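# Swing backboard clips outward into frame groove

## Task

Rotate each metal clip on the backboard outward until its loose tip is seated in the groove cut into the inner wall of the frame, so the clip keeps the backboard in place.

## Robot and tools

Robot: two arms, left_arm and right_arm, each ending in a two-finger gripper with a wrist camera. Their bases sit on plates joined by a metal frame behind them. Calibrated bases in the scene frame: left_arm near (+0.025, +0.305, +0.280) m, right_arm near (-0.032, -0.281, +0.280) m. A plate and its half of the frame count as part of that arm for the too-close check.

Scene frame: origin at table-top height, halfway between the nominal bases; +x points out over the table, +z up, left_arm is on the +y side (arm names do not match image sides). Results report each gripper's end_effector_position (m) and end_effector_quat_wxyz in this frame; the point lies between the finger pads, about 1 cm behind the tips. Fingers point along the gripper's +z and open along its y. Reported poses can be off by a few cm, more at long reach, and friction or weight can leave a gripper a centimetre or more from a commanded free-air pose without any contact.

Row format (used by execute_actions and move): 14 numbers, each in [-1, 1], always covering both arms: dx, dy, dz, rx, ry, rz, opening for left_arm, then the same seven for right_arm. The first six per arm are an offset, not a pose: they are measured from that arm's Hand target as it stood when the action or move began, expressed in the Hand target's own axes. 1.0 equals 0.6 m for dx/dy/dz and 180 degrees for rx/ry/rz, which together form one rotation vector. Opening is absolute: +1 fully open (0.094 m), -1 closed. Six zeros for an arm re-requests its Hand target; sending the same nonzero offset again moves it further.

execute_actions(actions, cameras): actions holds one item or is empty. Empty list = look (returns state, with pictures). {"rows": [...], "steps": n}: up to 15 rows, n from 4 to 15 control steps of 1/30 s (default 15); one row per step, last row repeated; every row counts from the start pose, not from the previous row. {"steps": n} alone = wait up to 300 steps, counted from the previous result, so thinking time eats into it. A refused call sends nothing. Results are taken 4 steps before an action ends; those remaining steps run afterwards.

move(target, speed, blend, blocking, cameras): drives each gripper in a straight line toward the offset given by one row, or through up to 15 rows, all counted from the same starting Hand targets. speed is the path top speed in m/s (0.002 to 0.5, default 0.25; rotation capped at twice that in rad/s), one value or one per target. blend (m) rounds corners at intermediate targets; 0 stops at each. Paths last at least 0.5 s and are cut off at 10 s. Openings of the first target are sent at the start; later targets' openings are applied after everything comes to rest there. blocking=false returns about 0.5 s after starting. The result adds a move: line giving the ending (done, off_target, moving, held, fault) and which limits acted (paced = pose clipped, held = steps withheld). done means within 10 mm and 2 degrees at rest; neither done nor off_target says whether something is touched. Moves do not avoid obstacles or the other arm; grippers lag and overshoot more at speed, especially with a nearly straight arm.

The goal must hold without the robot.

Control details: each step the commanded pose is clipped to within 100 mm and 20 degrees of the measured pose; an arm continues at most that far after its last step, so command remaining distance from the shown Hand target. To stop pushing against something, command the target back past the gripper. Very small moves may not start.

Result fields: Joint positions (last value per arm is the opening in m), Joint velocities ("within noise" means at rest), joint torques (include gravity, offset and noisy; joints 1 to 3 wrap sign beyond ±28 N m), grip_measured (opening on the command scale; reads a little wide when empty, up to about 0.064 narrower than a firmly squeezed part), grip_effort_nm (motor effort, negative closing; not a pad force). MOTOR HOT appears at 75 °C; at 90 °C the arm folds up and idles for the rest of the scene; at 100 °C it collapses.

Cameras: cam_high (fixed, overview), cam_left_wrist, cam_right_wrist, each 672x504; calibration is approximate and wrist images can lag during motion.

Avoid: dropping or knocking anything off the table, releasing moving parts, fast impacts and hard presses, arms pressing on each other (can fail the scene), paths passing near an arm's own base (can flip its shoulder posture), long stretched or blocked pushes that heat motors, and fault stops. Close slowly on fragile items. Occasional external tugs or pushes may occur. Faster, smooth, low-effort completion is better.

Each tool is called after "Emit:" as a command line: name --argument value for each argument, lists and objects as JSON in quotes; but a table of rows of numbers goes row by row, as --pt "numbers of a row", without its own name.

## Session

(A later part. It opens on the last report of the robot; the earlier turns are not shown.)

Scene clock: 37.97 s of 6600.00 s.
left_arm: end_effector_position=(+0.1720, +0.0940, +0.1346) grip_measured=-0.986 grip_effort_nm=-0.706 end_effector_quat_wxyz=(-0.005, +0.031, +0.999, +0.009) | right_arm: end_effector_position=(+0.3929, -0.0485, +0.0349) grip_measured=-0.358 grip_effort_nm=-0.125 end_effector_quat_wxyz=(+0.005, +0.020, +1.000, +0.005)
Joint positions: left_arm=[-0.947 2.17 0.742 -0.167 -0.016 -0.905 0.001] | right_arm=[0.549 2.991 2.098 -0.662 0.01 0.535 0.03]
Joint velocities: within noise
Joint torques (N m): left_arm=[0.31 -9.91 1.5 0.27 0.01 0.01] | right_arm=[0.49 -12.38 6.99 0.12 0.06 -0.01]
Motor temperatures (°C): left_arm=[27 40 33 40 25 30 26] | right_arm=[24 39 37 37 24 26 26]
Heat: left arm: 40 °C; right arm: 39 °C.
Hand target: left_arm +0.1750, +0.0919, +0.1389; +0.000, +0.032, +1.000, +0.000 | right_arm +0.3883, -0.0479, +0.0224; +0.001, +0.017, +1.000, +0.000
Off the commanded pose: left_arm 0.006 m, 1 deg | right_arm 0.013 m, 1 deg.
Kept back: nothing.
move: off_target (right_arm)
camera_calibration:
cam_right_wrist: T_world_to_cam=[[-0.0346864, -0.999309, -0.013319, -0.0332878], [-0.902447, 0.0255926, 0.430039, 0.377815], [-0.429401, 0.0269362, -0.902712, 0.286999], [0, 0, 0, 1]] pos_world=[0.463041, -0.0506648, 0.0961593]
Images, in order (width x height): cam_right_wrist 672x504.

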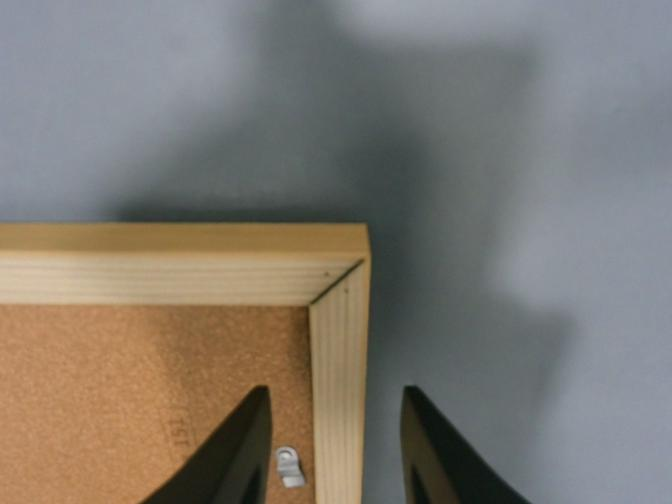

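Emit:
move --target '[0, 0, 0, 0, 0, 0, -1, 0, 0, 0.013, 0, 0, 0, -0.36]' --speed 0.04 --cameras '["cam_right_wrist"]'

Emit:
zoom_image --camera "cam_right_wrist" --region '[190, 200, 490, 500]'

Scene clock: 40.30 s of 6600.00 s.
left_arm: end_effector_position=(+0.1720, +0.0940, +0.1346) grip_measured=-0.986 grip_effort_nm=-0.706 end_effector_quat_wxyz=(-0.005, +0.031, +0.999, +0.009) | right_arm: end_effector_position=(+0.3924, -0.0486, +0.0279) grip_measured=-0.358 grip_effort_nm=-0.129 end_effector_quat_wxyz=(+0.004, +0.020, +1.000, +0.004)
Joint positions: left_arm=[-0.947 2.17 0.742 -0.167 -0.016 -0.905 0.001] | right_arm=[0.549 3.015 2.117 -0.66 0.01 0.535 0.03]
Joint velocities: within noise
Joint torques (N m): left_arm=[0.32 -9.91 1.51 0.27 0.02 0.02] | right_arm=[0.75 -12 7.23 0.12 0.05 0.01]
Motor temperatures (°C): left_arm=[27 40 33 40 25 30 26] | right_arm=[24 40 37 37 24 26 26]
Heat: left arm: 40 °C; right arm: 40 °C.
Hand target: left_arm +0.1750, +0.0919, +0.1389; +0.000, +0.032, +1.000, +0.000 | right_arm +0.3884, -0.0479, +0.0147; +0.001, +0.017, +1.000, +0.000
Off the commanded pose: left_arm 0.006 m, 1 deg | right_arm 0.014 m, 1 deg.
Kept back: nothing.
move: off_target (right_arm)
camera_calibration:
cam_right_wrist: T_world_to_cam=[[-0.03468, -0.999327, -0.0119679, -0.0335822], [-0.901436, 0.0261078, 0.432124, 0.379949], [-0.431521, 0.0257744, -0.901735, 0.281295], [0, 0, 0, 1]] pos_world=[0.46272, -0.0507294, 0.089066]
Images, in order (width x height): cam_right_wrist 672x504.

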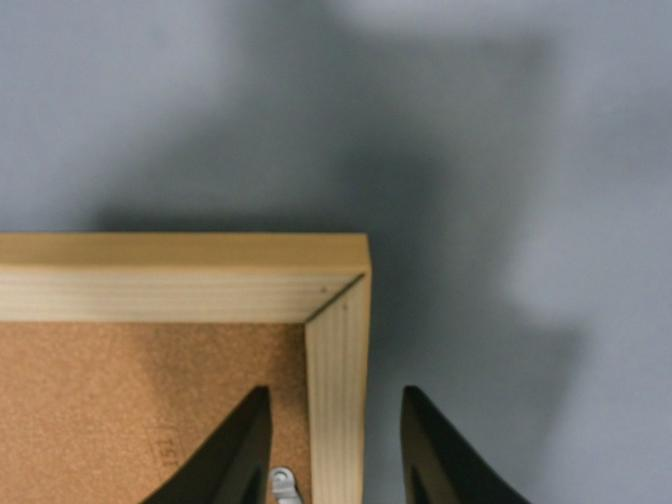

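Scaled by 1.680 from the camera's 672x504 image, which has a finer 960x720 frame.

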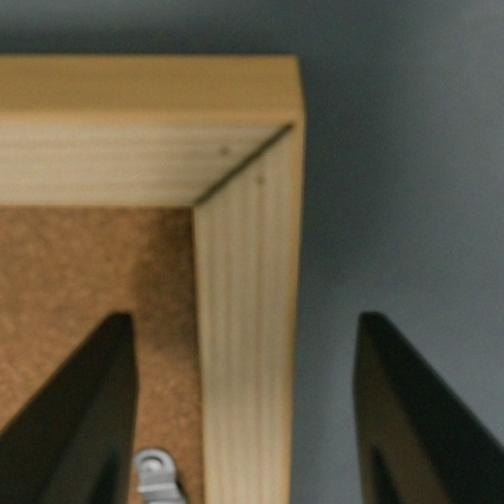

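Emit:
move --pt "0 0 0 0 0 0 -1 0 0 0 0 0 0 -0.66" --pt "0 0 0 0 0 0 -1 0 0 0 0 0 0 -0.78" --pt "0 0 0 0 0 0 -1 0 0 0 0 0 0 -0.9" --speed 0.04 --cameras '["cam_right_wrist", "cam_left_wrist", "cam_high"]'

Scene clock: 43.63 s of 6600.00 s.
left_arm: end_effector_position=(+0.1720, +0.0940, +0.1346) grip_measured=-0.986 grip_effort_nm=-0.706 end_effector_quat_wxyz=(-0.005, +0.031, +0.999, +0.009) | right_arm: end_effector_position=(+0.3931, -0.0483, +0.0282) grip_measured=-0.839 grip_effort_nm=-1.067 end_effector_quat_wxyz=(+0.005, +0.020, +1.000, +0.004)
Joint positions: left_arm=[-0.947 2.17 0.742 -0.167 -0.016 -0.905 0.001] | right_arm=[0.549 3.015 2.119 -0.66 0.01 0.535 0.008]
Joint velocities: within noise
Joint torques (N m): left_arm=[0.32 -9.95 1.51 0.26 0.01 0.02] | right_arm=[0.68 -11.97 6.98 0.18 0.04 0.01]
Motor temperatures (°C): left_arm=[27 39 33 39 25 30 26] | right_arm=[24 41 37 37 24 26 26]
Heat: left arm: 39 °C; right arm: 41 °C.
Hand target: left_arm +0.1750, +0.0919, +0.1389; +0.000, +0.032, +1.000, +0.000 | right_arm +0.3884, -0.0479, +0.0147; +0.001, +0.017, +1.000, +0.000
Off the commanded pose: left_arm 0.006 m, 1 deg | right_arm 0.014 m, 1 deg.
Kept back: nothing.
move: off_target (right_arm); target 2's new opening was sent with right_arm's hand 0.014 m and 1 deg from that target; target 3's new opening was sent with right_arm's hand 0.014 m and 1 deg from that target
camera_calibration:
cam_left_wrist: T_world_to_cam=[[-0.059402, -0.998173, -0.0110267, 0.106402], [-0.905049, 0.0491933, 0.422453, 0.136812], [-0.421139, 0.0350743, -0.906318, 0.274708], [0, 0, 0, 1]] pos_world=[0.245832, 0.0898427, 0.192349]
cam_right_wrist: T_world_to_cam=[[-0.0346849, -0.999315, -0.012933, -0.0331932], [-0.902159, 0.0257395, 0.430635, 0.38068], [-0.430007, 0.0266041, -0.902433, 0.2813], [0, 0, 0, 1]] pos_world=[0.463244, -0.0504527, 0.0894914]

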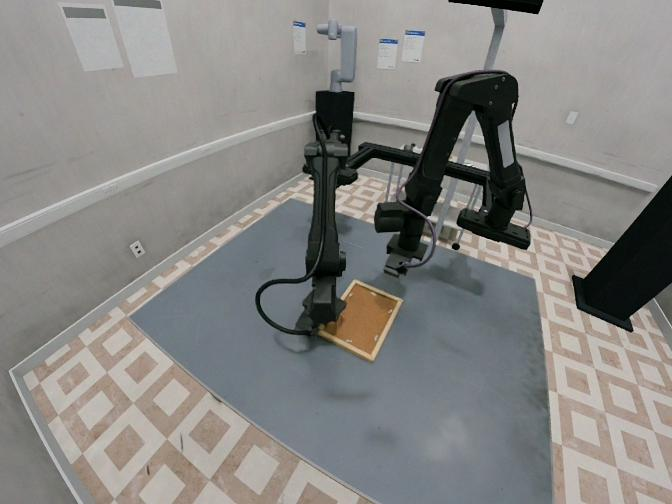

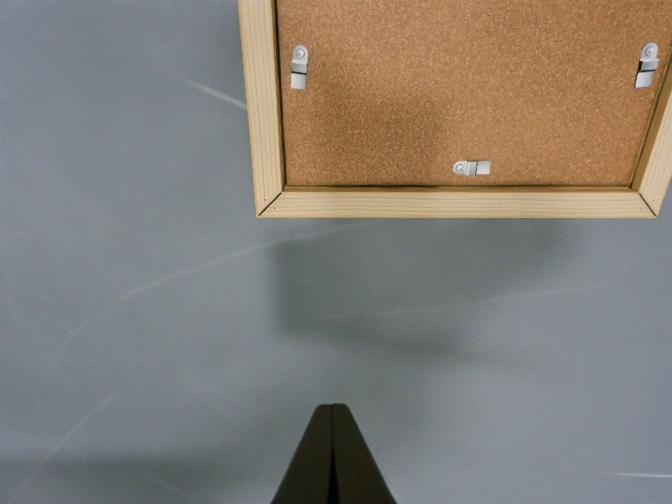

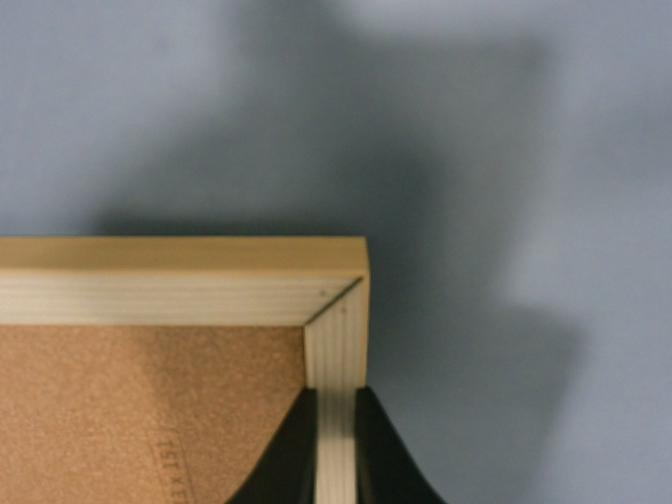

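Emit:
move --target '[-0.1018, -0.1787, 0.1748, 0, 0, 0, -1, 0, 0, 0, 0, 0, 0, -0.9]' --speed 0.12 --cameras '["cam_left_wrist", "cam_right_wrist"]'

Emit:
zoom_image --camera "cam_left_wrist" --region '[270, 250, 470, 450]'

Scene clock: 45.97 s of 6600.00 s.
left_arm: end_effector_position=(+0.2328, -0.0197, +0.0389) grip_measured=-0.986 grip_effort_nm=-0.706 end_effector_quat_wxyz=(+0.006, +0.032, +0.999, -0.007) | right_arm: end_effector_position=(+0.3931, -0.0483, +0.0282) grip_measured=-0.839 grip_effort_nm=-1.067 end_effector_quat_wxyz=(+0.005, +0.020, +1.000, +0.004)
Joint positions: left_arm=[-0.981 2.715 1.404 -0.245 -0.016 -0.937 0.001] | right_arm=[0.549 3.015 2.119 -0.66 0.01 0.535 0.008]
Joint velocities: within noise
Joint torques (N m): left_arm=[-0.68 -10.29 4.16 0.11 0.02 -0.12] | right_arm=[0.49 -11.81 7.09 0.2 0.09 0.01]
Motor temperatures (°C): left_arm=[27 39 33 39 25 30 26] | right_arm=[24 41 37 37 24 26 26]
Heat: left arm: 39 °C; right arm: 41 °C.
Hand target: left_arm +0.2292, -0.0190, +0.0341; +0.000, +0.032, +1.000, +0.000 | right_arm +0.3884, -0.0479, +0.0147; +0.001, +0.017, +1.000, +0.000
Off the commanded pose: left_arm 0.006 m, 1 deg | right_arm 0.014 m, 1 deg.
Kept back: nothing.
move: off_target (right_arm)
camera_calibration:
cam_left_wrist: T_world_to_cam=[[-0.0612578, -0.997908, 0.0206547, -0.00533623], [-0.914068, 0.064399, 0.400416, 0.241085], [-0.400909, 0.00564879, -0.916101, 0.212647], [0, 0, 0, 1]] pos_world=[0.305293, -0.0220519, 0.0983821]
cam_right_wrist: T_world_to_cam=[[-0.0346849, -0.999315, -0.012933, -0.0331932], [-0.902159, 0.0257395, 0.430635, 0.38068], [-0.430007, 0.0266041, -0.902433, 0.2813], [0, 0, 0, 1]] pos_world=[0.463244, -0.0504527, 0.0894914]
Images, in order (width x height): cam_left_wrist 672x504, cam_right_wrist 672x504.

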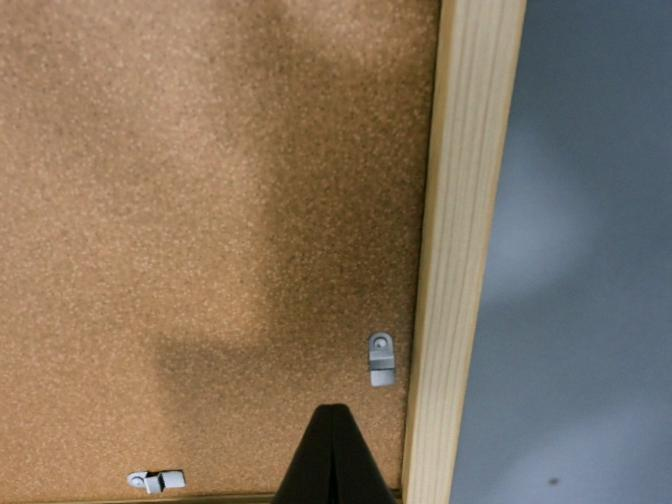

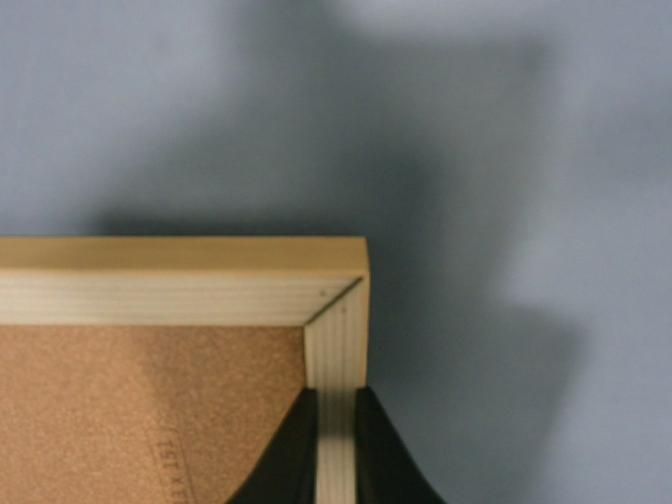

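Scaled by 2.520 from the camera's 672x504 image, which has a finer 960x720 frame.

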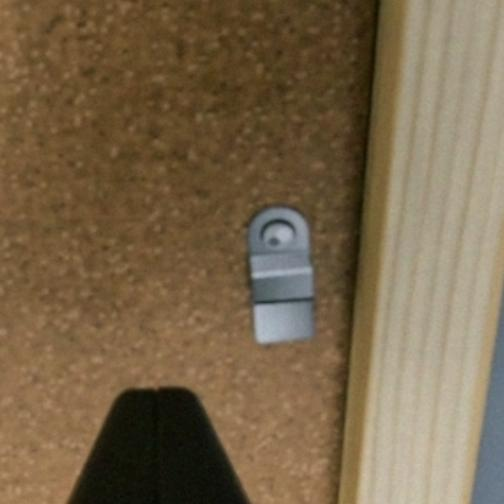

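Emit:
move --target '[0.0075, -0.004, 0.0242, 0, 0, 0, -1, 0, 0, 0, 0, 0, 0, -0.9]' --speed 0.04 --cameras '["cam_left_wrist"]'

Emit:
zoom_image --camera "cam_left_wrist" --region '[270, 300, 470, 500]'

Scene clock: 47.00 s of 6600.00 s.
left_arm: end_effector_position=(+0.2242, -0.0158, +0.0238) grip_measured=-0.986 grip_effort_nm=-0.706 end_effector_quat_wxyz=(-0.002, +0.033, +0.999, +0.005) | right_arm: end_effector_position=(+0.3931, -0.0483, +0.0282) grip_measured=-0.839 grip_effort_nm=-1.062 end_effector_quat_wxyz=(+0.005, +0.020, +1.000, +0.004)
Joint positions: left_arm=[-0.994 2.764 1.426 -0.246 -0.015 -0.949 0.001] | right_arm=[0.549 3.015 2.119 -0.66 0.01 0.535 0.008]
Joint velocities: within noise
Joint torques (N m): left_arm=[-0.61 -10.36 4.11 0.27 0.02 -0.11] | right_arm=[0.55 -11.97 7.1 0.16 0.06 0]
Motor temperatures (°C): left_arm=[27 39 33 39 25 30 26] | right_arm=[24 41 38 37 24 26 26]
Heat: left arm: 39 °C; right arm: 41 °C.
Hand target: left_arm +0.2245, -0.0211, +0.0195; +0.000, +0.031, +1.000, +0.000 | right_arm +0.3884, -0.0479, +0.0147; +0.001, +0.017, +1.000, +0.000
Off the commanded pose: left_arm 0.007 m, 1 deg | right_arm 0.014 m, 1 deg.
Kept back: nothing.
move: off_target (right_arm)
camera_calibration:
cam_left_wrist: T_world_to_cam=[[-0.0626367, -0.998034, -0.00216335, -0.000818568], [-0.907656, 0.056063, 0.415954, 0.237055], [-0.415015, 0.0280176, -0.909383, 0.19873], [0, 0, 0, 1]] pos_world=[0.297589, -0.0196749, 0.0821164]
Images, in order (width x height): cam_left_wrist 672x504.

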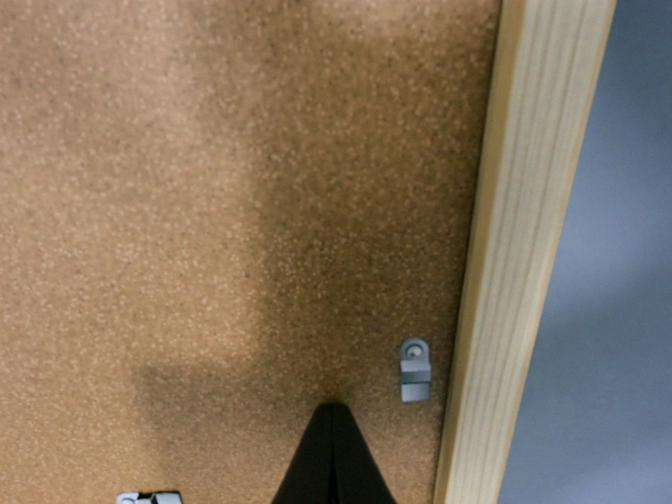

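Scaled by 2.520 from the camera's 672x504 image, which has a finer 960x720 frame.

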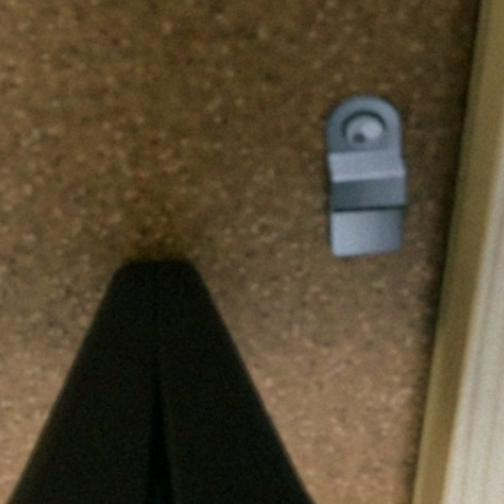

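Emit:
move --target '[-0.0083, -0.0117, 0, 0, 0, 0, -1, 0, 0, 0, 0, 0, 0, -0.9]' --speed 0.04 --cameras '["cam_left_wrist"]'

Emit:
zoom_image --camera "cam_left_wrist" --region '[270, 300, 470, 500]'

Scene clock: 47.93 s of 6600.00 s.
left_arm: end_effector_position=(+0.2318, -0.0280, +0.0254) grip_measured=-0.986 grip_effort_nm=-0.706 end_effector_quat_wxyz=(+0.004, +0.032, +0.999, -0.004) | right_arm: end_effector_position=(+0.3931, -0.0483, +0.0282) grip_measured=-0.839 grip_effort_nm=-1.062 end_effector_quat_wxyz=(+0.005, +0.020, +1.000, +0.004)
Joint positions: left_arm=[-0.994 2.775 1.474 -0.262 -0.015 -0.95 0.001] | right_arm=[0.549 3.015 2.119 -0.66 0.01 0.535 0.008]
Joint velocities: within noise
Joint torques (N m): left_arm=[-0.61 -10.29 4.23 0.18 0.02 -0.11] | right_arm=[0.65 -11.97 7.09 0.19 0.06 0.02]
Motor temperatures (°C): left_arm=[27 39 33 39 25 30 26] | right_arm=[24 41 38 37 24 26 26]
Heat: left arm: 39 °C; right arm: 41 °C.
Hand target: left_arm +0.2290, -0.0285, +0.0196; +0.000, +0.032, +1.000, +0.000 | right_arm +0.3884, -0.0479, +0.0147; +0.001, +0.017, +1.000, +0.000
Off the commanded pose: left_arm 0.007 m, 1 deg | right_arm 0.014 m, 1 deg.
Kept back: nothing.
move: off_target (right_arm)
camera_calibration:
cam_left_wrist: T_world_to_cam=[[-0.0612865, -0.998008, 0.0149349, -0.0132232], [-0.912286, 0.0620804, 0.404821, 0.245472], [-0.404942, 0.0111852, -0.914274, 0.20101], [0, 0, 0, 1]] pos_world=[0.304528, -0.0306842, 0.0846035]
Images, in order (width x height): cam_left_wrist 672x504.

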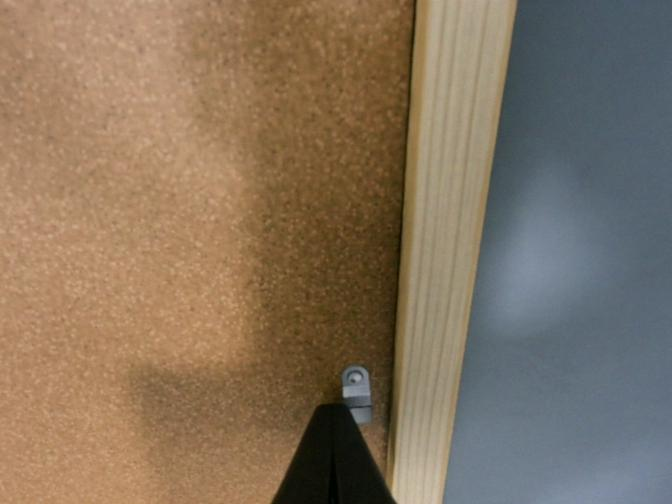

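Scaled by 2.520 from the camera's 672x504 image, which has a finer 960x720 frame.

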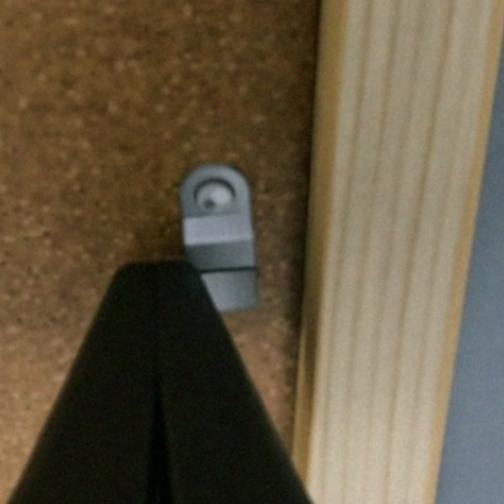

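Emit:
move --target '[0, -0.02, 0.003, 0, 0, 0, -1, 0, 0, 0, 0, 0, 0, -0.9]' --speed 0.03 --cameras '["cam_left_wrist", "cam_right_wrist"]'

Emit:
zoom_image --camera "cam_left_wrist" --region '[270, 300, 470, 500]'

Scene clock: 48.90 s of 6600.00 s.
left_arm: end_effector_position=(+0.2308, -0.0325, +0.0256) grip_measured=-0.986 grip_effort_nm=-0.701 end_effector_quat_wxyz=(-0.001, +0.029, +1.000, +0.009) | right_arm: end_effector_position=(+0.3931, -0.0483, +0.0282) grip_measured=-0.839 grip_effort_nm=-1.057 end_effector_quat_wxyz=(+0.005, +0.020, +1.000, +0.004)
Joint positions: left_arm=[-1.006 2.794 1.529 -0.325 -0.022 -0.967 0.001] | right_arm=[0.549 3.015 2.119 -0.66 0.01 0.535 0.008]
Joint velocities: within noise
Joint torques (N m): left_arm=[-1.1 -9.99 4.78 0.38 0.09 -0.1] | right_arm=[0.64 -11.95 6.97 0.16 0.07 0.04]
Motor temperatures (°C): left_arm=[27 39 33 39 25 30 26] | right_arm=[24 42 38 37 24 26 26]
Heat: left arm: 39 °C; right arm: 42 °C.
Hand target: left_arm +0.2283, -0.0405, +0.0178; +0.000, +0.031, +1.000, +0.000 | right_arm +0.3884, -0.0479, +0.0147; +0.001, +0.017, +1.000, +0.000
Off the commanded pose: left_arm 0.011 m, 1 deg | right_arm 0.014 m, 1 deg.
Kept back: nothing.
move: off_target (left_arm, right_arm)
camera_calibration:
cam_left_wrist: T_world_to_cam=[[-0.05591, -0.998387, -0.00989534, -0.018445], [-0.909363, 0.0468277, 0.41336, 0.243425], [-0.41223, 0.0321094, -0.910514, 0.203122], [0, 0, 0, 1]] pos_world=[0.304064, -0.0363364, 0.0841407]
cam_right_wrist: T_world_to_cam=[[-0.0346849, -0.999315, -0.012933, -0.0331932], [-0.902159, 0.0257395, 0.430635, 0.38068], [-0.430007, 0.0266041, -0.902433, 0.2813], [0, 0, 0, 1]] pos_world=[0.463244, -0.0504527, 0.0894914]
Images, in order (width x height): cam_left_wrist 672x504, cam_right_wrist 672x504.

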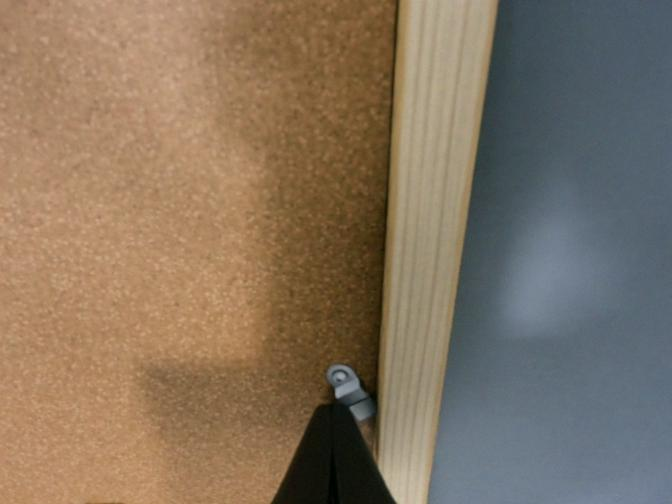

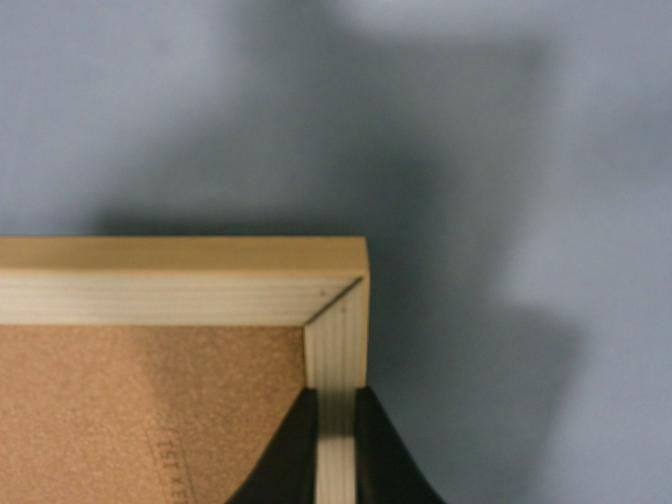

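Scaled by 2.520 from the camera's 672x504 image, which has a finer 960x720 frame.

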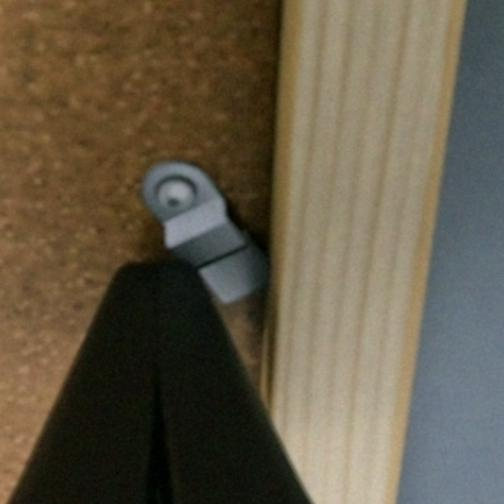

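Emit:
move --target '[0, -0.01, 0, 0, 0, 0, -1, 0, 0, 0, 0, 0, 0, -0.9]' --speed 0.03 --cameras '["cam_left_wrist"]'

Emit:
zoom_image --camera "cam_left_wrist" --region '[270, 300, 470, 500]'

Scene clock: 49.87 s of 6600.00 s.
left_arm: end_effector_position=(+0.2301, -0.0387, +0.0246) grip_measured=-0.986 grip_effort_nm=-0.701 end_effector_quat_wxyz=(+0.000, +0.030, +0.999, +0.009) | right_arm: end_effector_position=(+0.3931, -0.0483, +0.0282) grip_measured=-0.839 grip_effort_nm=-1.072 end_effector_quat_wxyz=(+0.005, +0.020, +1.000, +0.004)
Joint positions: left_arm=[-1.016 2.808 1.561 -0.343 -0.023 -0.975 0.001] | right_arm=[0.549 3.015 2.119 -0.66 0.011 0.535 0.008]
Joint velocities: within noise
Joint torques (N m): left_arm=[-0.96 -10.41 4.68 0.34 0.11 -0.1] | right_arm=[0.44 -11.86 6.93 0.17 0.02 0.03]
Motor temperatures (°C): left_arm=[27 40 33 39 25 30 26] | right_arm=[24 42 38 37 24 26 26]
Heat: left arm: 40 °C; right arm: 42 °C.
Hand target: left_arm +0.2279, -0.0465, +0.0178; +0.000, +0.032, +1.000, +0.000 | right_arm +0.3884, -0.0479, +0.0147; +0.001, +0.017, +1.000, +0.000
Off the commanded pose: left_arm 0.011 m, 1 deg | right_arm 0.014 m, 1 deg.
Kept back: nothing.
move: off_target (left_arm, right_arm)
camera_calibration:
cam_left_wrist: T_world_to_cam=[[-0.0578283, -0.998266, -0.0109833, -0.0242148], [-0.909834, 0.0481706, 0.412168, 0.243641], [-0.410924, 0.033828, -0.911042, 0.201874], [0, 0, 0, 1]] pos_world=[0.303228, -0.0427382, 0.0832287]
Images, in order (width x height): cam_left_wrist 672x504.

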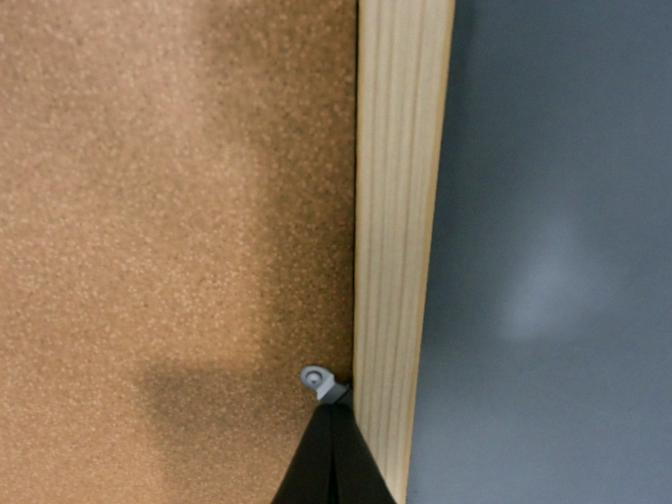

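Scaled by 2.520 from the camera's 672x504 image, which has a finer 960x720 frame.

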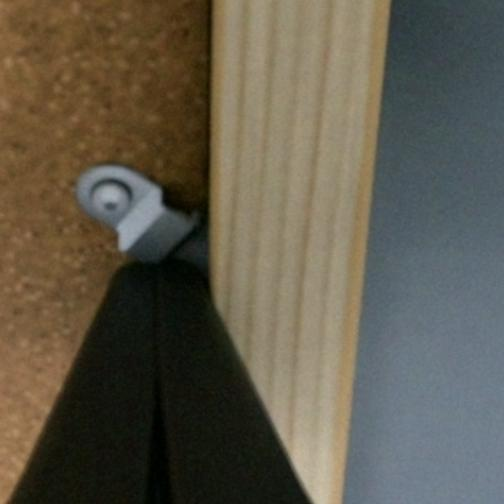

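Emit:
move --target '[-0.014, 0.005, 0, 0, 0, 0, -1, 0, 0, 0, 0, 0, 0, -0.9]' --speed 0.03 --cameras '["cam_left_wrist"]'

Emit:
zoom_image --camera "cam_left_wrist" --region '[270, 300, 470, 500]'

Scene clock: 50.80 s of 6600.00 s.
left_arm: end_effector_position=(+0.2310, -0.0383, +0.0246) grip_measured=-0.986 grip_effort_nm=-0.701 end_effector_quat_wxyz=(-0.005, +0.030, +0.999, +0.010) | right_arm: end_effector_position=(+0.3931, -0.0483, +0.0282) grip_measured=-0.839 grip_effort_nm=-1.067 end_effector_quat_wxyz=(+0.005, +0.020, +1.000, +0.004)
Joint positions: left_arm=[-1.01 2.811 1.571 -0.355 -0.016 -0.97 0.001] | right_arm=[0.549 3.015 2.119 -0.66 0.011 0.535 0.008]
Joint velocities: within noise
Joint torques (N m): left_arm=[0.29 -10.36 5 0.37 0.02 0.03] | right_arm=[0.53 -11.89 7.15 0.16 0.05 -0.02]
Motor temperatures (°C): left_arm=[27 40 33 39 25 30 26] | right_arm=[24 42 38 37 24 26 26]
Heat: left arm: 40 °C; right arm: 42 °C.
Hand target: left_arm +0.2366, -0.0440, +0.0178; +0.000, +0.031, +1.000, +0.000 | right_arm +0.3884, -0.0479, +0.0147; +0.001, +0.017, +1.000, +0.000
Off the commanded pose: left_arm 0.010 m, 1 deg | right_arm 0.014 m, 1 deg.
Kept back: nothing.
move: off_target (right_arm)
camera_calibration:
cam_left_wrist: T_world_to_cam=[[-0.0578856, -0.998251, -0.011994, -0.0237274], [-0.905872, 0.0474719, 0.420882, 0.243297], [-0.419577, 0.0352281, -0.907036, 0.20421], [0, 0, 0, 1]] pos_world=[0.304704, -0.0424296, 0.0825419]
Images, in order (width x height): cam_left_wrist 672x504.

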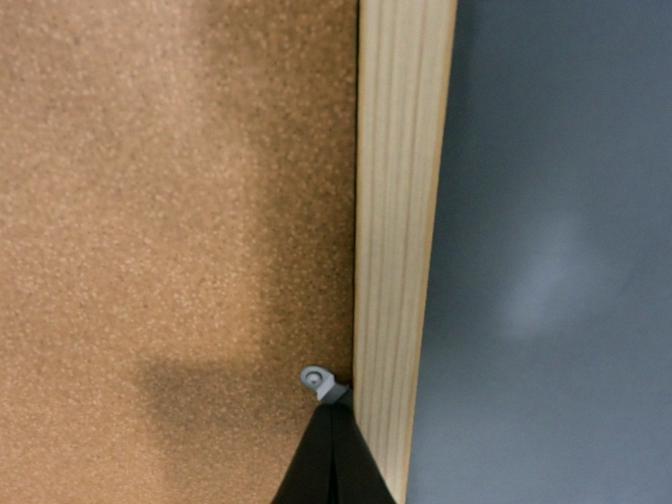

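Scaled by 2.520 from the camera's 672x504 image, which has a finer 960x720 frame.

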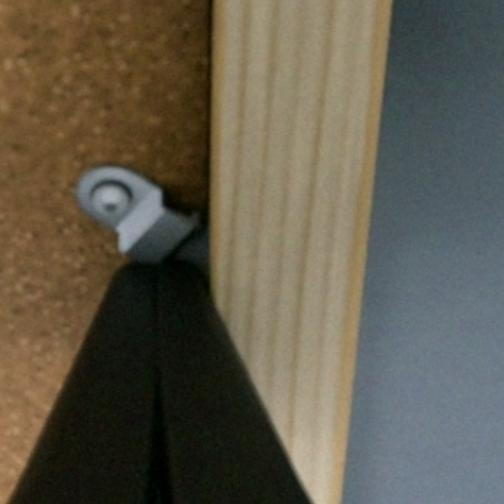

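Emit:
move --target '[-0.012, 0, 0, 0, 0, 0, -1, 0, 0, 0, 0, 0, 0, -0.9]' --speed 0.03 --cameras '["cam_left_wrist"]'

Emit:
zoom_image --camera "cam_left_wrist" --region '[270, 300, 470, 500]'

Scene clock: 51.73 s of 6600.00 s.
left_arm: end_effector_position=(+0.2327, -0.0374, +0.0247) grip_measured=-0.986 grip_effort_nm=-0.701 end_effector_quat_wxyz=(-0.014, +0.032, +0.999, +0.012) | right_arm: end_effector_position=(+0.3931, -0.0483, +0.0282) grip_measured=-0.839 grip_effort_nm=-1.067 end_effector_quat_wxyz=(+0.005, +0.020, +1.000, +0.004)
Joint positions: left_arm=[-1 2.819 1.592 -0.383 -0.004 -0.956 0.001] | right_arm=[0.549 3.015 2.119 -0.66 0.011 0.535 0.008]
Joint velocities: within noise
Joint torques (N m): left_arm=[0.58 -10.47 5.14 0.46 -0.12 0.02] | right_arm=[0.66 -11.95 6.98 0.19 0.06 0.01]
Motor temperatures (°C): left_arm=[27 40 33 39 25 30 26] | right_arm=[24 42 38 37 24 26 26]
Heat: left arm: 40 °C; right arm: 42 °C.
Hand target: left_arm +0.2436, -0.0444, +0.0177; +0.000, +0.032, +1.000, +0.000 | right_arm +0.3884, -0.0479, +0.0147; +0.001, +0.017, +1.000, +0.000
Off the commanded pose: left_arm 0.015 m, 2 deg | right_arm 0.014 m, 1 deg.
Kept back: nothing.
move: off_target (left_arm, right_arm)
camera_calibration:
cam_left_wrist: T_world_to_cam=[[-0.0617794, -0.997959, -0.0161662, -0.0216937], [-0.897982, 0.0485055, 0.437351, 0.242582], [-0.435674, 0.0415362, -0.899146, 0.208727], [0, 0, 0, 1]] pos_world=[0.307431, -0.0420857, 0.0812318]
Images, in order (width x height): cam_left_wrist 672x504.

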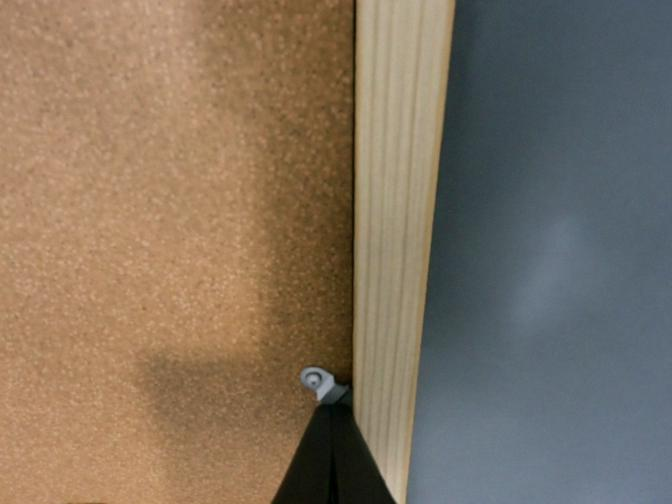

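Scaled by 2.520 from the camera's 672x504 image, which has a finer 960x720 frame.

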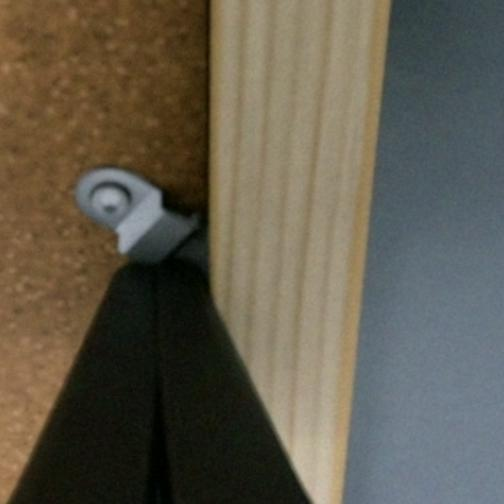

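Emit:
move --target '[0, 0.012, 0, 0, 0, 0, -1, 0, 0, 0, 0, 0, 0, -0.9]' --speed 0.03 --cameras '["cam_left_wrist"]'

Emit:
zoom_image --camera "cam_left_wrist" --region '[270, 300, 470, 500]'

Scene clock: 52.67 s of 6600.00 s.
left_arm: end_effector_position=(+0.2336, -0.0374, +0.0247) grip_measured=-0.986 grip_effort_nm=-0.706 end_effector_quat_wxyz=(-0.018, +0.034, +0.999, +0.008) | right_arm: end_effector_position=(+0.3934, -0.0482, +0.0282) grip_measured=-0.839 grip_effort_nm=-1.062 end_effector_quat_wxyz=(+0.006, +0.020, +1.000, +0.004)
Joint positions: left_arm=[-0.993 2.819 1.592 -0.381 0.008 -0.945 0.001] | right_arm=[0.549 3.015 2.119 -0.659 0.011 0.535 0.008]
Joint velocities: within noise
Joint torques (N m): left_arm=[0.83 -11.43 2.71 0.63 -0.24 0.02] | right_arm=[0.58 -11.92 7.04 0.15 0.04 0.01]
Motor temperatures (°C): left_arm=[27 40 33 39 25 30 26] | right_arm=[24 42 38 37 24 26 26]
Heat: left arm: 40 °C; right arm: 42 °C.
Hand target: left_arm +0.2442, -0.0373, +0.0178; +0.000, +0.032, +1.000, +0.000 | right_arm +0.3884, -0.0479, +0.0147; +0.001, +0.017, +1.000, +0.000
Off the commanded pose: left_arm 0.013 m, 2 deg | right_arm 0.014 m, 1 deg.
Kept back: nothing.
move: off_target (left_arm, right_arm)
camera_calibration:
cam_left_wrist: T_world_to_cam=[[-0.0645053, -0.997887, -0.0078116, -0.0211742], [-0.893637, 0.054279, 0.445496, 0.242384], [-0.444131, 0.0357176, -0.89525, 0.210815], [0, 0, 0, 1]] pos_world=[0.308867, -0.0418157, 0.0805857]
Images, in order (width x height): cam_left_wrist 672x504.

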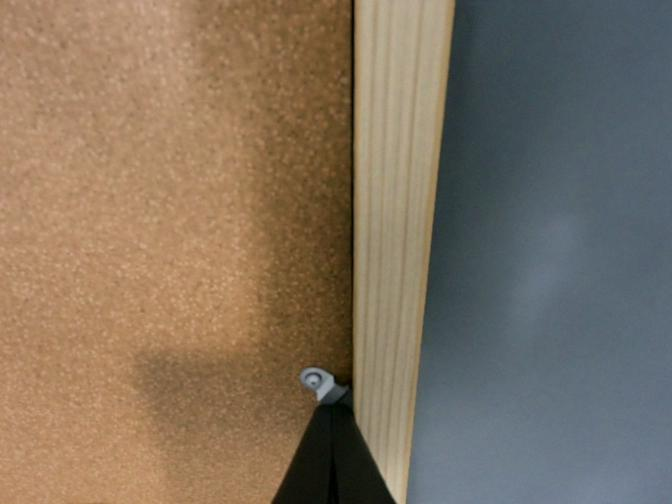

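Scaled by 2.520 from the camera's 672x504 image, which has a finer 960x720 frame.

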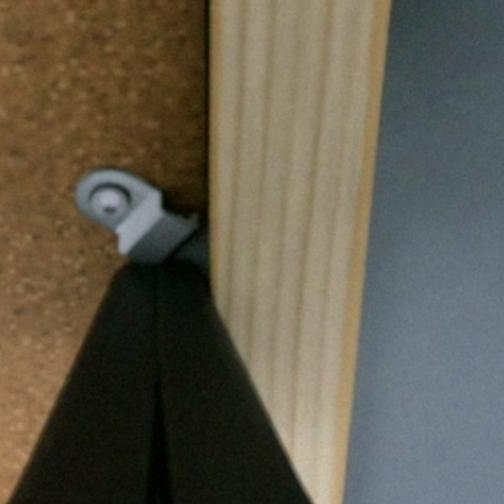

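Emit:
move --target '[-0.01, 0.006, 0, 0, 0, 0, -1, 0, 0, 0, 0, 0, 0, -0.9]' --speed 0.03 --cameras '["cam_left_wrist"]'

Emit:
zoom_image --camera "cam_left_wrist" --region '[270, 300, 470, 500]'

Scene clock: 53.60 s of 6600.00 s.
left_arm: end_effector_position=(+0.2361, -0.0372, +0.0247) grip_measured=-0.986 grip_effort_nm=-0.701 end_effector_quat_wxyz=(-0.023, +0.036, +0.999, +0.002) | right_arm: end_effector_position=(+0.3955, -0.0473, +0.0283) grip_measured=-0.839 grip_effort_nm=-1.067 end_effector_quat_wxyz=(+0.010, +0.020, +1.000, +0.006)
Joint positions: left_arm=[-0.98 2.819 1.592 -0.377 0.023 -0.929 0.001] | right_arm=[0.549 3.015 2.119 -0.649 0.012 0.535 0.008]
Joint velocities: within noise
Joint torques (N m): left_arm=[1.22 -11.36 2.99 0.56 -0.39 0.02] | right_arm=[0.64 -11.95 6.94 0.13 0.04 -0.02]
Motor temperatures (°C): left_arm=[27 40 33 39 25 30 26] | right_arm=[24 42 38 37 24 26 27]
Heat: left arm: 40 °C; right arm: 42 °C.
Hand target: left_arm +0.2504, -0.0340, +0.0178; +0.000, +0.031, +1.000, +0.000 | right_arm +0.3884, -0.0479, +0.0147; +0.001, +0.017, +1.000, +0.000
Off the commanded pose: left_arm 0.016 m, 3 deg | right_arm 0.015 m, 1 deg.
Kept back: nothing.
move: off_target (left_arm, right_arm)
camera_calibration:
cam_left_wrist: T_world_to_cam=[[-0.0681497, -0.99766, 0.0054543, -0.0202949], [-0.888587, 0.0631828, 0.454335, 0.2435], [-0.453617, 0.0261162, -0.890814, 0.213651], [0, 0, 0, 1]] pos_world=[0.311904, -0.0412122, 0.0798036]
Images, in order (width x height): cam_left_wrist 672x504.

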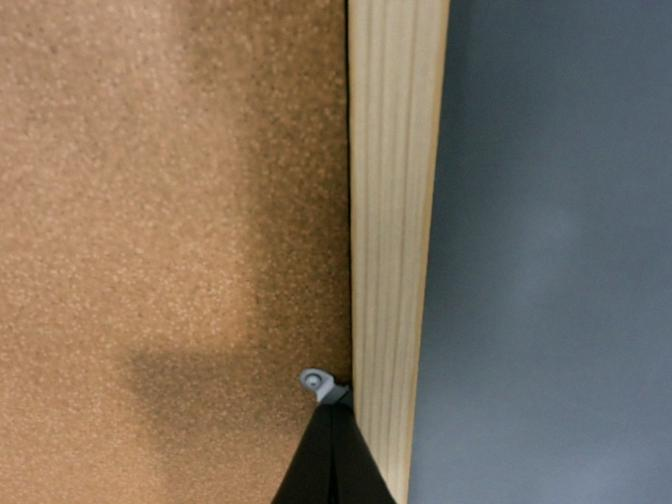

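Scaled by 2.520 from the camera's 672x504 image, which has a finer 960x720 frame.

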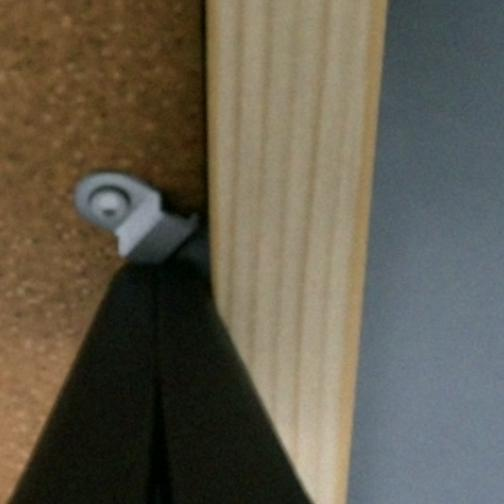

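Emit:
move --target '[0.02, 0.01, -0.005, 0, 0, 0, -1, 0, 0, 0, 0, 0, 0, -0.9]' --speed 0.03 --cameras '["cam_left_wrist"]'

Emit:
zoom_image --camera "cam_left_wrist" --region '[270, 300, 470, 500]'

Scene clock: 54.80 s of 6600.00 s.
left_arm: end_effector_position=(+0.2353, -0.0360, +0.0238) grip_measured=-0.986 grip_effort_nm=-0.701 end_effector_quat_wxyz=(-0.014, +0.036, +0.999, -0.012) | right_arm: end_effector_position=(+0.3955, -0.0473, +0.0283) grip_measured=-0.839 grip_effort_nm=-1.062 end_effector_quat_wxyz=(+0.010, +0.020, +1.000, +0.006)
Joint positions: left_arm=[-0.98 2.801 1.536 -0.305 0.023 -0.928 0.001] | right_arm=[0.549 3.015 2.119 -0.649 0.012 0.535 0.008]
Joint velocities: within noise
Joint torques (N m): left_arm=[0.03 -12.45 1.58 0.35 -0.39 -0.1] | right_arm=[0.62 -12.11 7.01 0.1 0.03 -0.01]
Motor temperatures (°C): left_arm=[27 40 33 39 25 30 26] | right_arm=[24 42 38 37 24 25 27]
Heat: left arm: 40 °C; right arm: 42 °C.
Hand target: left_arm +0.2389, -0.0273, +0.0208; +0.000, +0.031, +1.000, +0.000 | right_arm +0.3884, -0.0479, +0.0147; +0.001, +0.017, +1.000, +0.000
Off the commanded pose: left_arm 0.010 m, 2 deg | right_arm 0.015 m, 1 deg.
Kept back: nothing.
move: off_target (right_arm)
camera_calibration:
cam_left_wrist: T_world_to_cam=[[-0.0691866, -0.997076, 0.0324347, -0.0195487], [-0.896613, 0.0764042, 0.436173, 0.245939], [-0.437376, 0.00109597, -0.899278, 0.207973], [0, 0, 0, 1]] pos_world=[0.310122, -0.0385102, 0.0803881]
Images, in order (width x height): cam_left_wrist 672x504.

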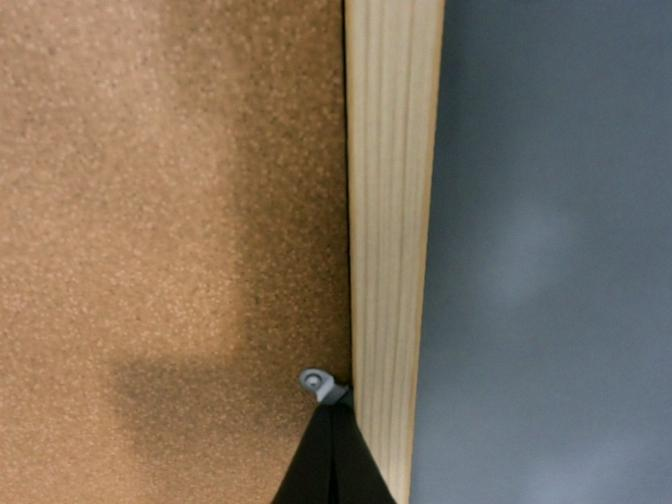

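Scaled by 2.520 from the camera's 672x504 image, which has a finer 960x720 frame.

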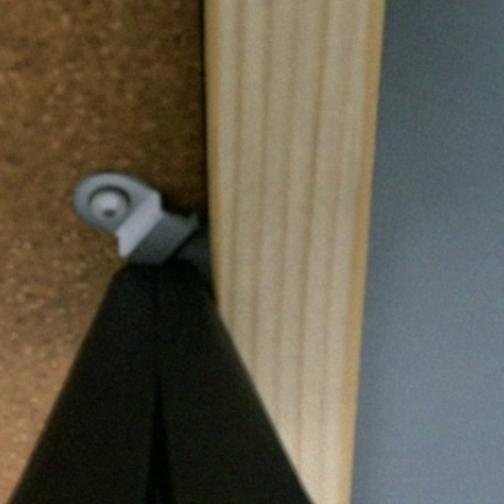

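Emit:
move --target '[0, 0, -0.035, 0, 0, 0, -1, 0, 0, 0, 0, 0, 0, -0.9]' --speed 0.05 --cameras '["cam_left_wrist"]'

Emit:
zoom_image --camera "cam_left_wrist" --region '[220, 280, 420, 480]'

Scene clock: 55.90 s of 6600.00 s.
left_arm: end_effector_position=(+0.2353, -0.0267, +0.0321) grip_measured=-0.986 grip_effort_nm=-0.701 end_effector_quat_wxyz=(-0.006, +0.035, +0.999, -0.001) | right_arm: end_effector_position=(+0.3955, -0.0473, +0.0283) grip_measured=-0.839 grip_effort_nm=-1.072 end_effector_quat_wxyz=(+0.010, +0.020, +1.000, +0.006)
Joint positions: left_arm=[-0.979 2.762 1.488 -0.305 -0.002 -0.928 0.001] | right_arm=[0.549 3.015 2.119 -0.649 0.012 0.535 0.008]
Joint velocities: within noise
Joint torques (N m): left_arm=[-0.1 -15.01 2.18 0.08 -0.13 -0.11] | right_arm=[0.55 -11.9 7.17 0.12 0.02 -0.01]
Motor temperatures (°C): left_arm=[27 41 33 39 25 30 26] | right_arm=[24 42 38 36 24 25 27]
Heat: left arm: 41 °C; right arm: 42 °C.
Hand target: left_arm +0.2388, -0.0272, +0.0418; +0.000, +0.031, +1.000, +0.000 | right_arm +0.3884, -0.0479, +0.0147; +0.001, +0.017, +1.000, +0.000
Off the commanded pose: left_arm 0.010 m, 1 deg | right_arm 0.015 m, 1 deg.
Kept back: nothing.
move: off_target (right_arm)
camera_calibration:
cam_left_wrist: T_world_to_cam=[[-0.0677611, -0.997651, 0.0100451, -0.0100999], [-0.903707, 0.0656404, 0.423089, 0.24339], [-0.422755, 0.0195912, -0.906032, 0.212682], [0, 0, 0, 1]] pos_world=[0.309181, -0.030219, 0.0898222]
Images, in order (width x height): cam_left_wrist 672x504.

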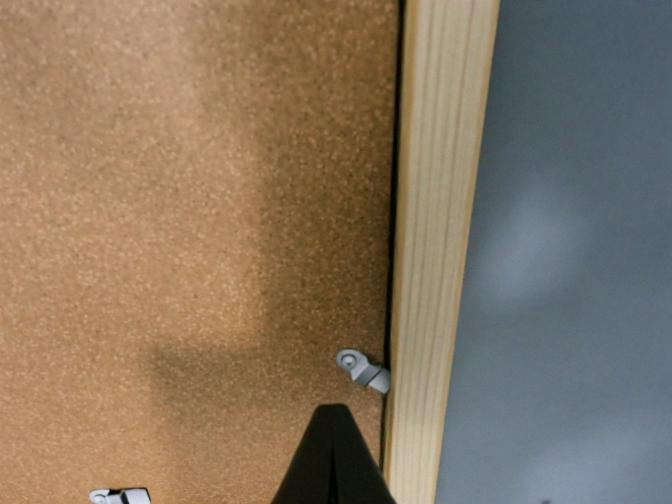

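Scaled by 2.520 from the camera's 672x504 image, which has a finer 960x720 frame.

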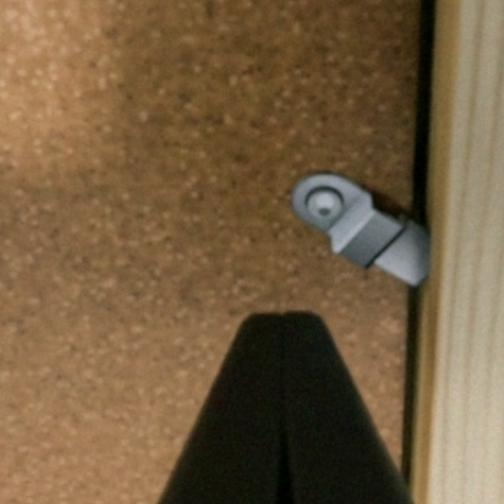

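Emit:
move --target '[0.01, -0.0108, 0, 0, 0, 0, -1, 0, 0, 0, 0, 0, 0, -0.9]' --speed 0.05 --cameras '["cam_left_wrist"]'

Emit:
zoom_image --camera "cam_left_wrist" --region '[220, 280, 420, 480]'

Scene clock: 57.17 s of 6600.00 s.
left_arm: end_effector_position=(+0.2293, -0.0291, +0.0322) grip_measured=-0.986 grip_effort_nm=-0.706 end_effector_quat_wxyz=(-0.007, +0.034, +0.999, +0.001) | right_arm: end_effector_position=(+0.3955, -0.0473, +0.0283) grip_measured=-0.839 grip_effort_nm=-1.067 end_effector_quat_wxyz=(+0.010, +0.020, +1.000, +0.006)
Joint positions: left_arm=[-0.996 2.762 1.488 -0.309 -0.003 -0.949 0.001] | right_arm=[0.549 3.015 2.119 -0.649 0.012 0.535 0.008]
Joint velocities: within noise
Joint torques (N m): left_arm=[-0.51 -14.64 2.89 0.06 -0.11 -0.08] | right_arm=[0.5 -11.93 6.9 0.1 0.07 -0.03]
Motor temperatures (°C): left_arm=[27 42 33 39 25 30 26] | right_arm=[24 42 38 36 24 25 27]
Heat: left arm: 42 °C; right arm: 42 °C.
Hand target: left_arm +0.2324, -0.0334, +0.0418; +0.000, +0.032, +1.000, +0.000 | right_arm +0.3884, -0.0479, +0.0147; +0.001, +0.017, +1.000, +0.000
Off the commanded pose: left_arm 0.011 m, 1 deg | right_arm 0.015 m, 1 deg.
Kept back: nothing.
move: off_target (left_arm, right_arm)
camera_calibration:
cam_left_wrist: T_world_to_cam=[[-0.0643945, -0.997909, 0.00555605, -0.0135901], [-0.903367, 0.0606576, 0.424556, 0.23784], [-0.424005, 0.0223199, -0.905385, 0.210634], [0, 0, 0, 1]] pos_world=[0.303292, -0.0326899, 0.089804]
Images, in order (width x height): cam_left_wrist 672x504.

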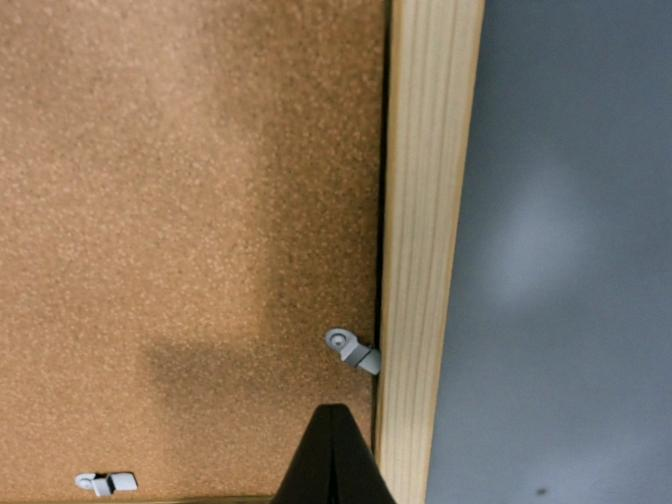

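Scaled by 2.520 from the camera's 672x504 image, which has a finer 960x720 frame.

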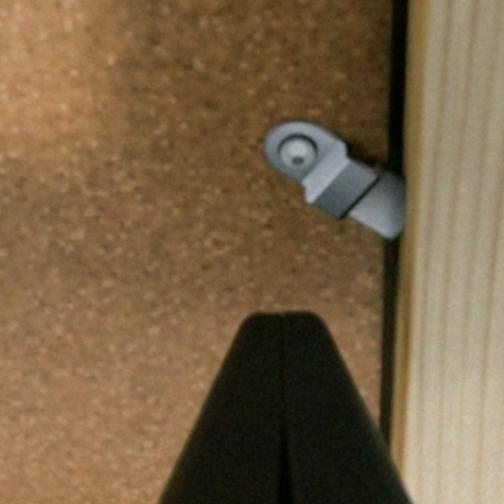

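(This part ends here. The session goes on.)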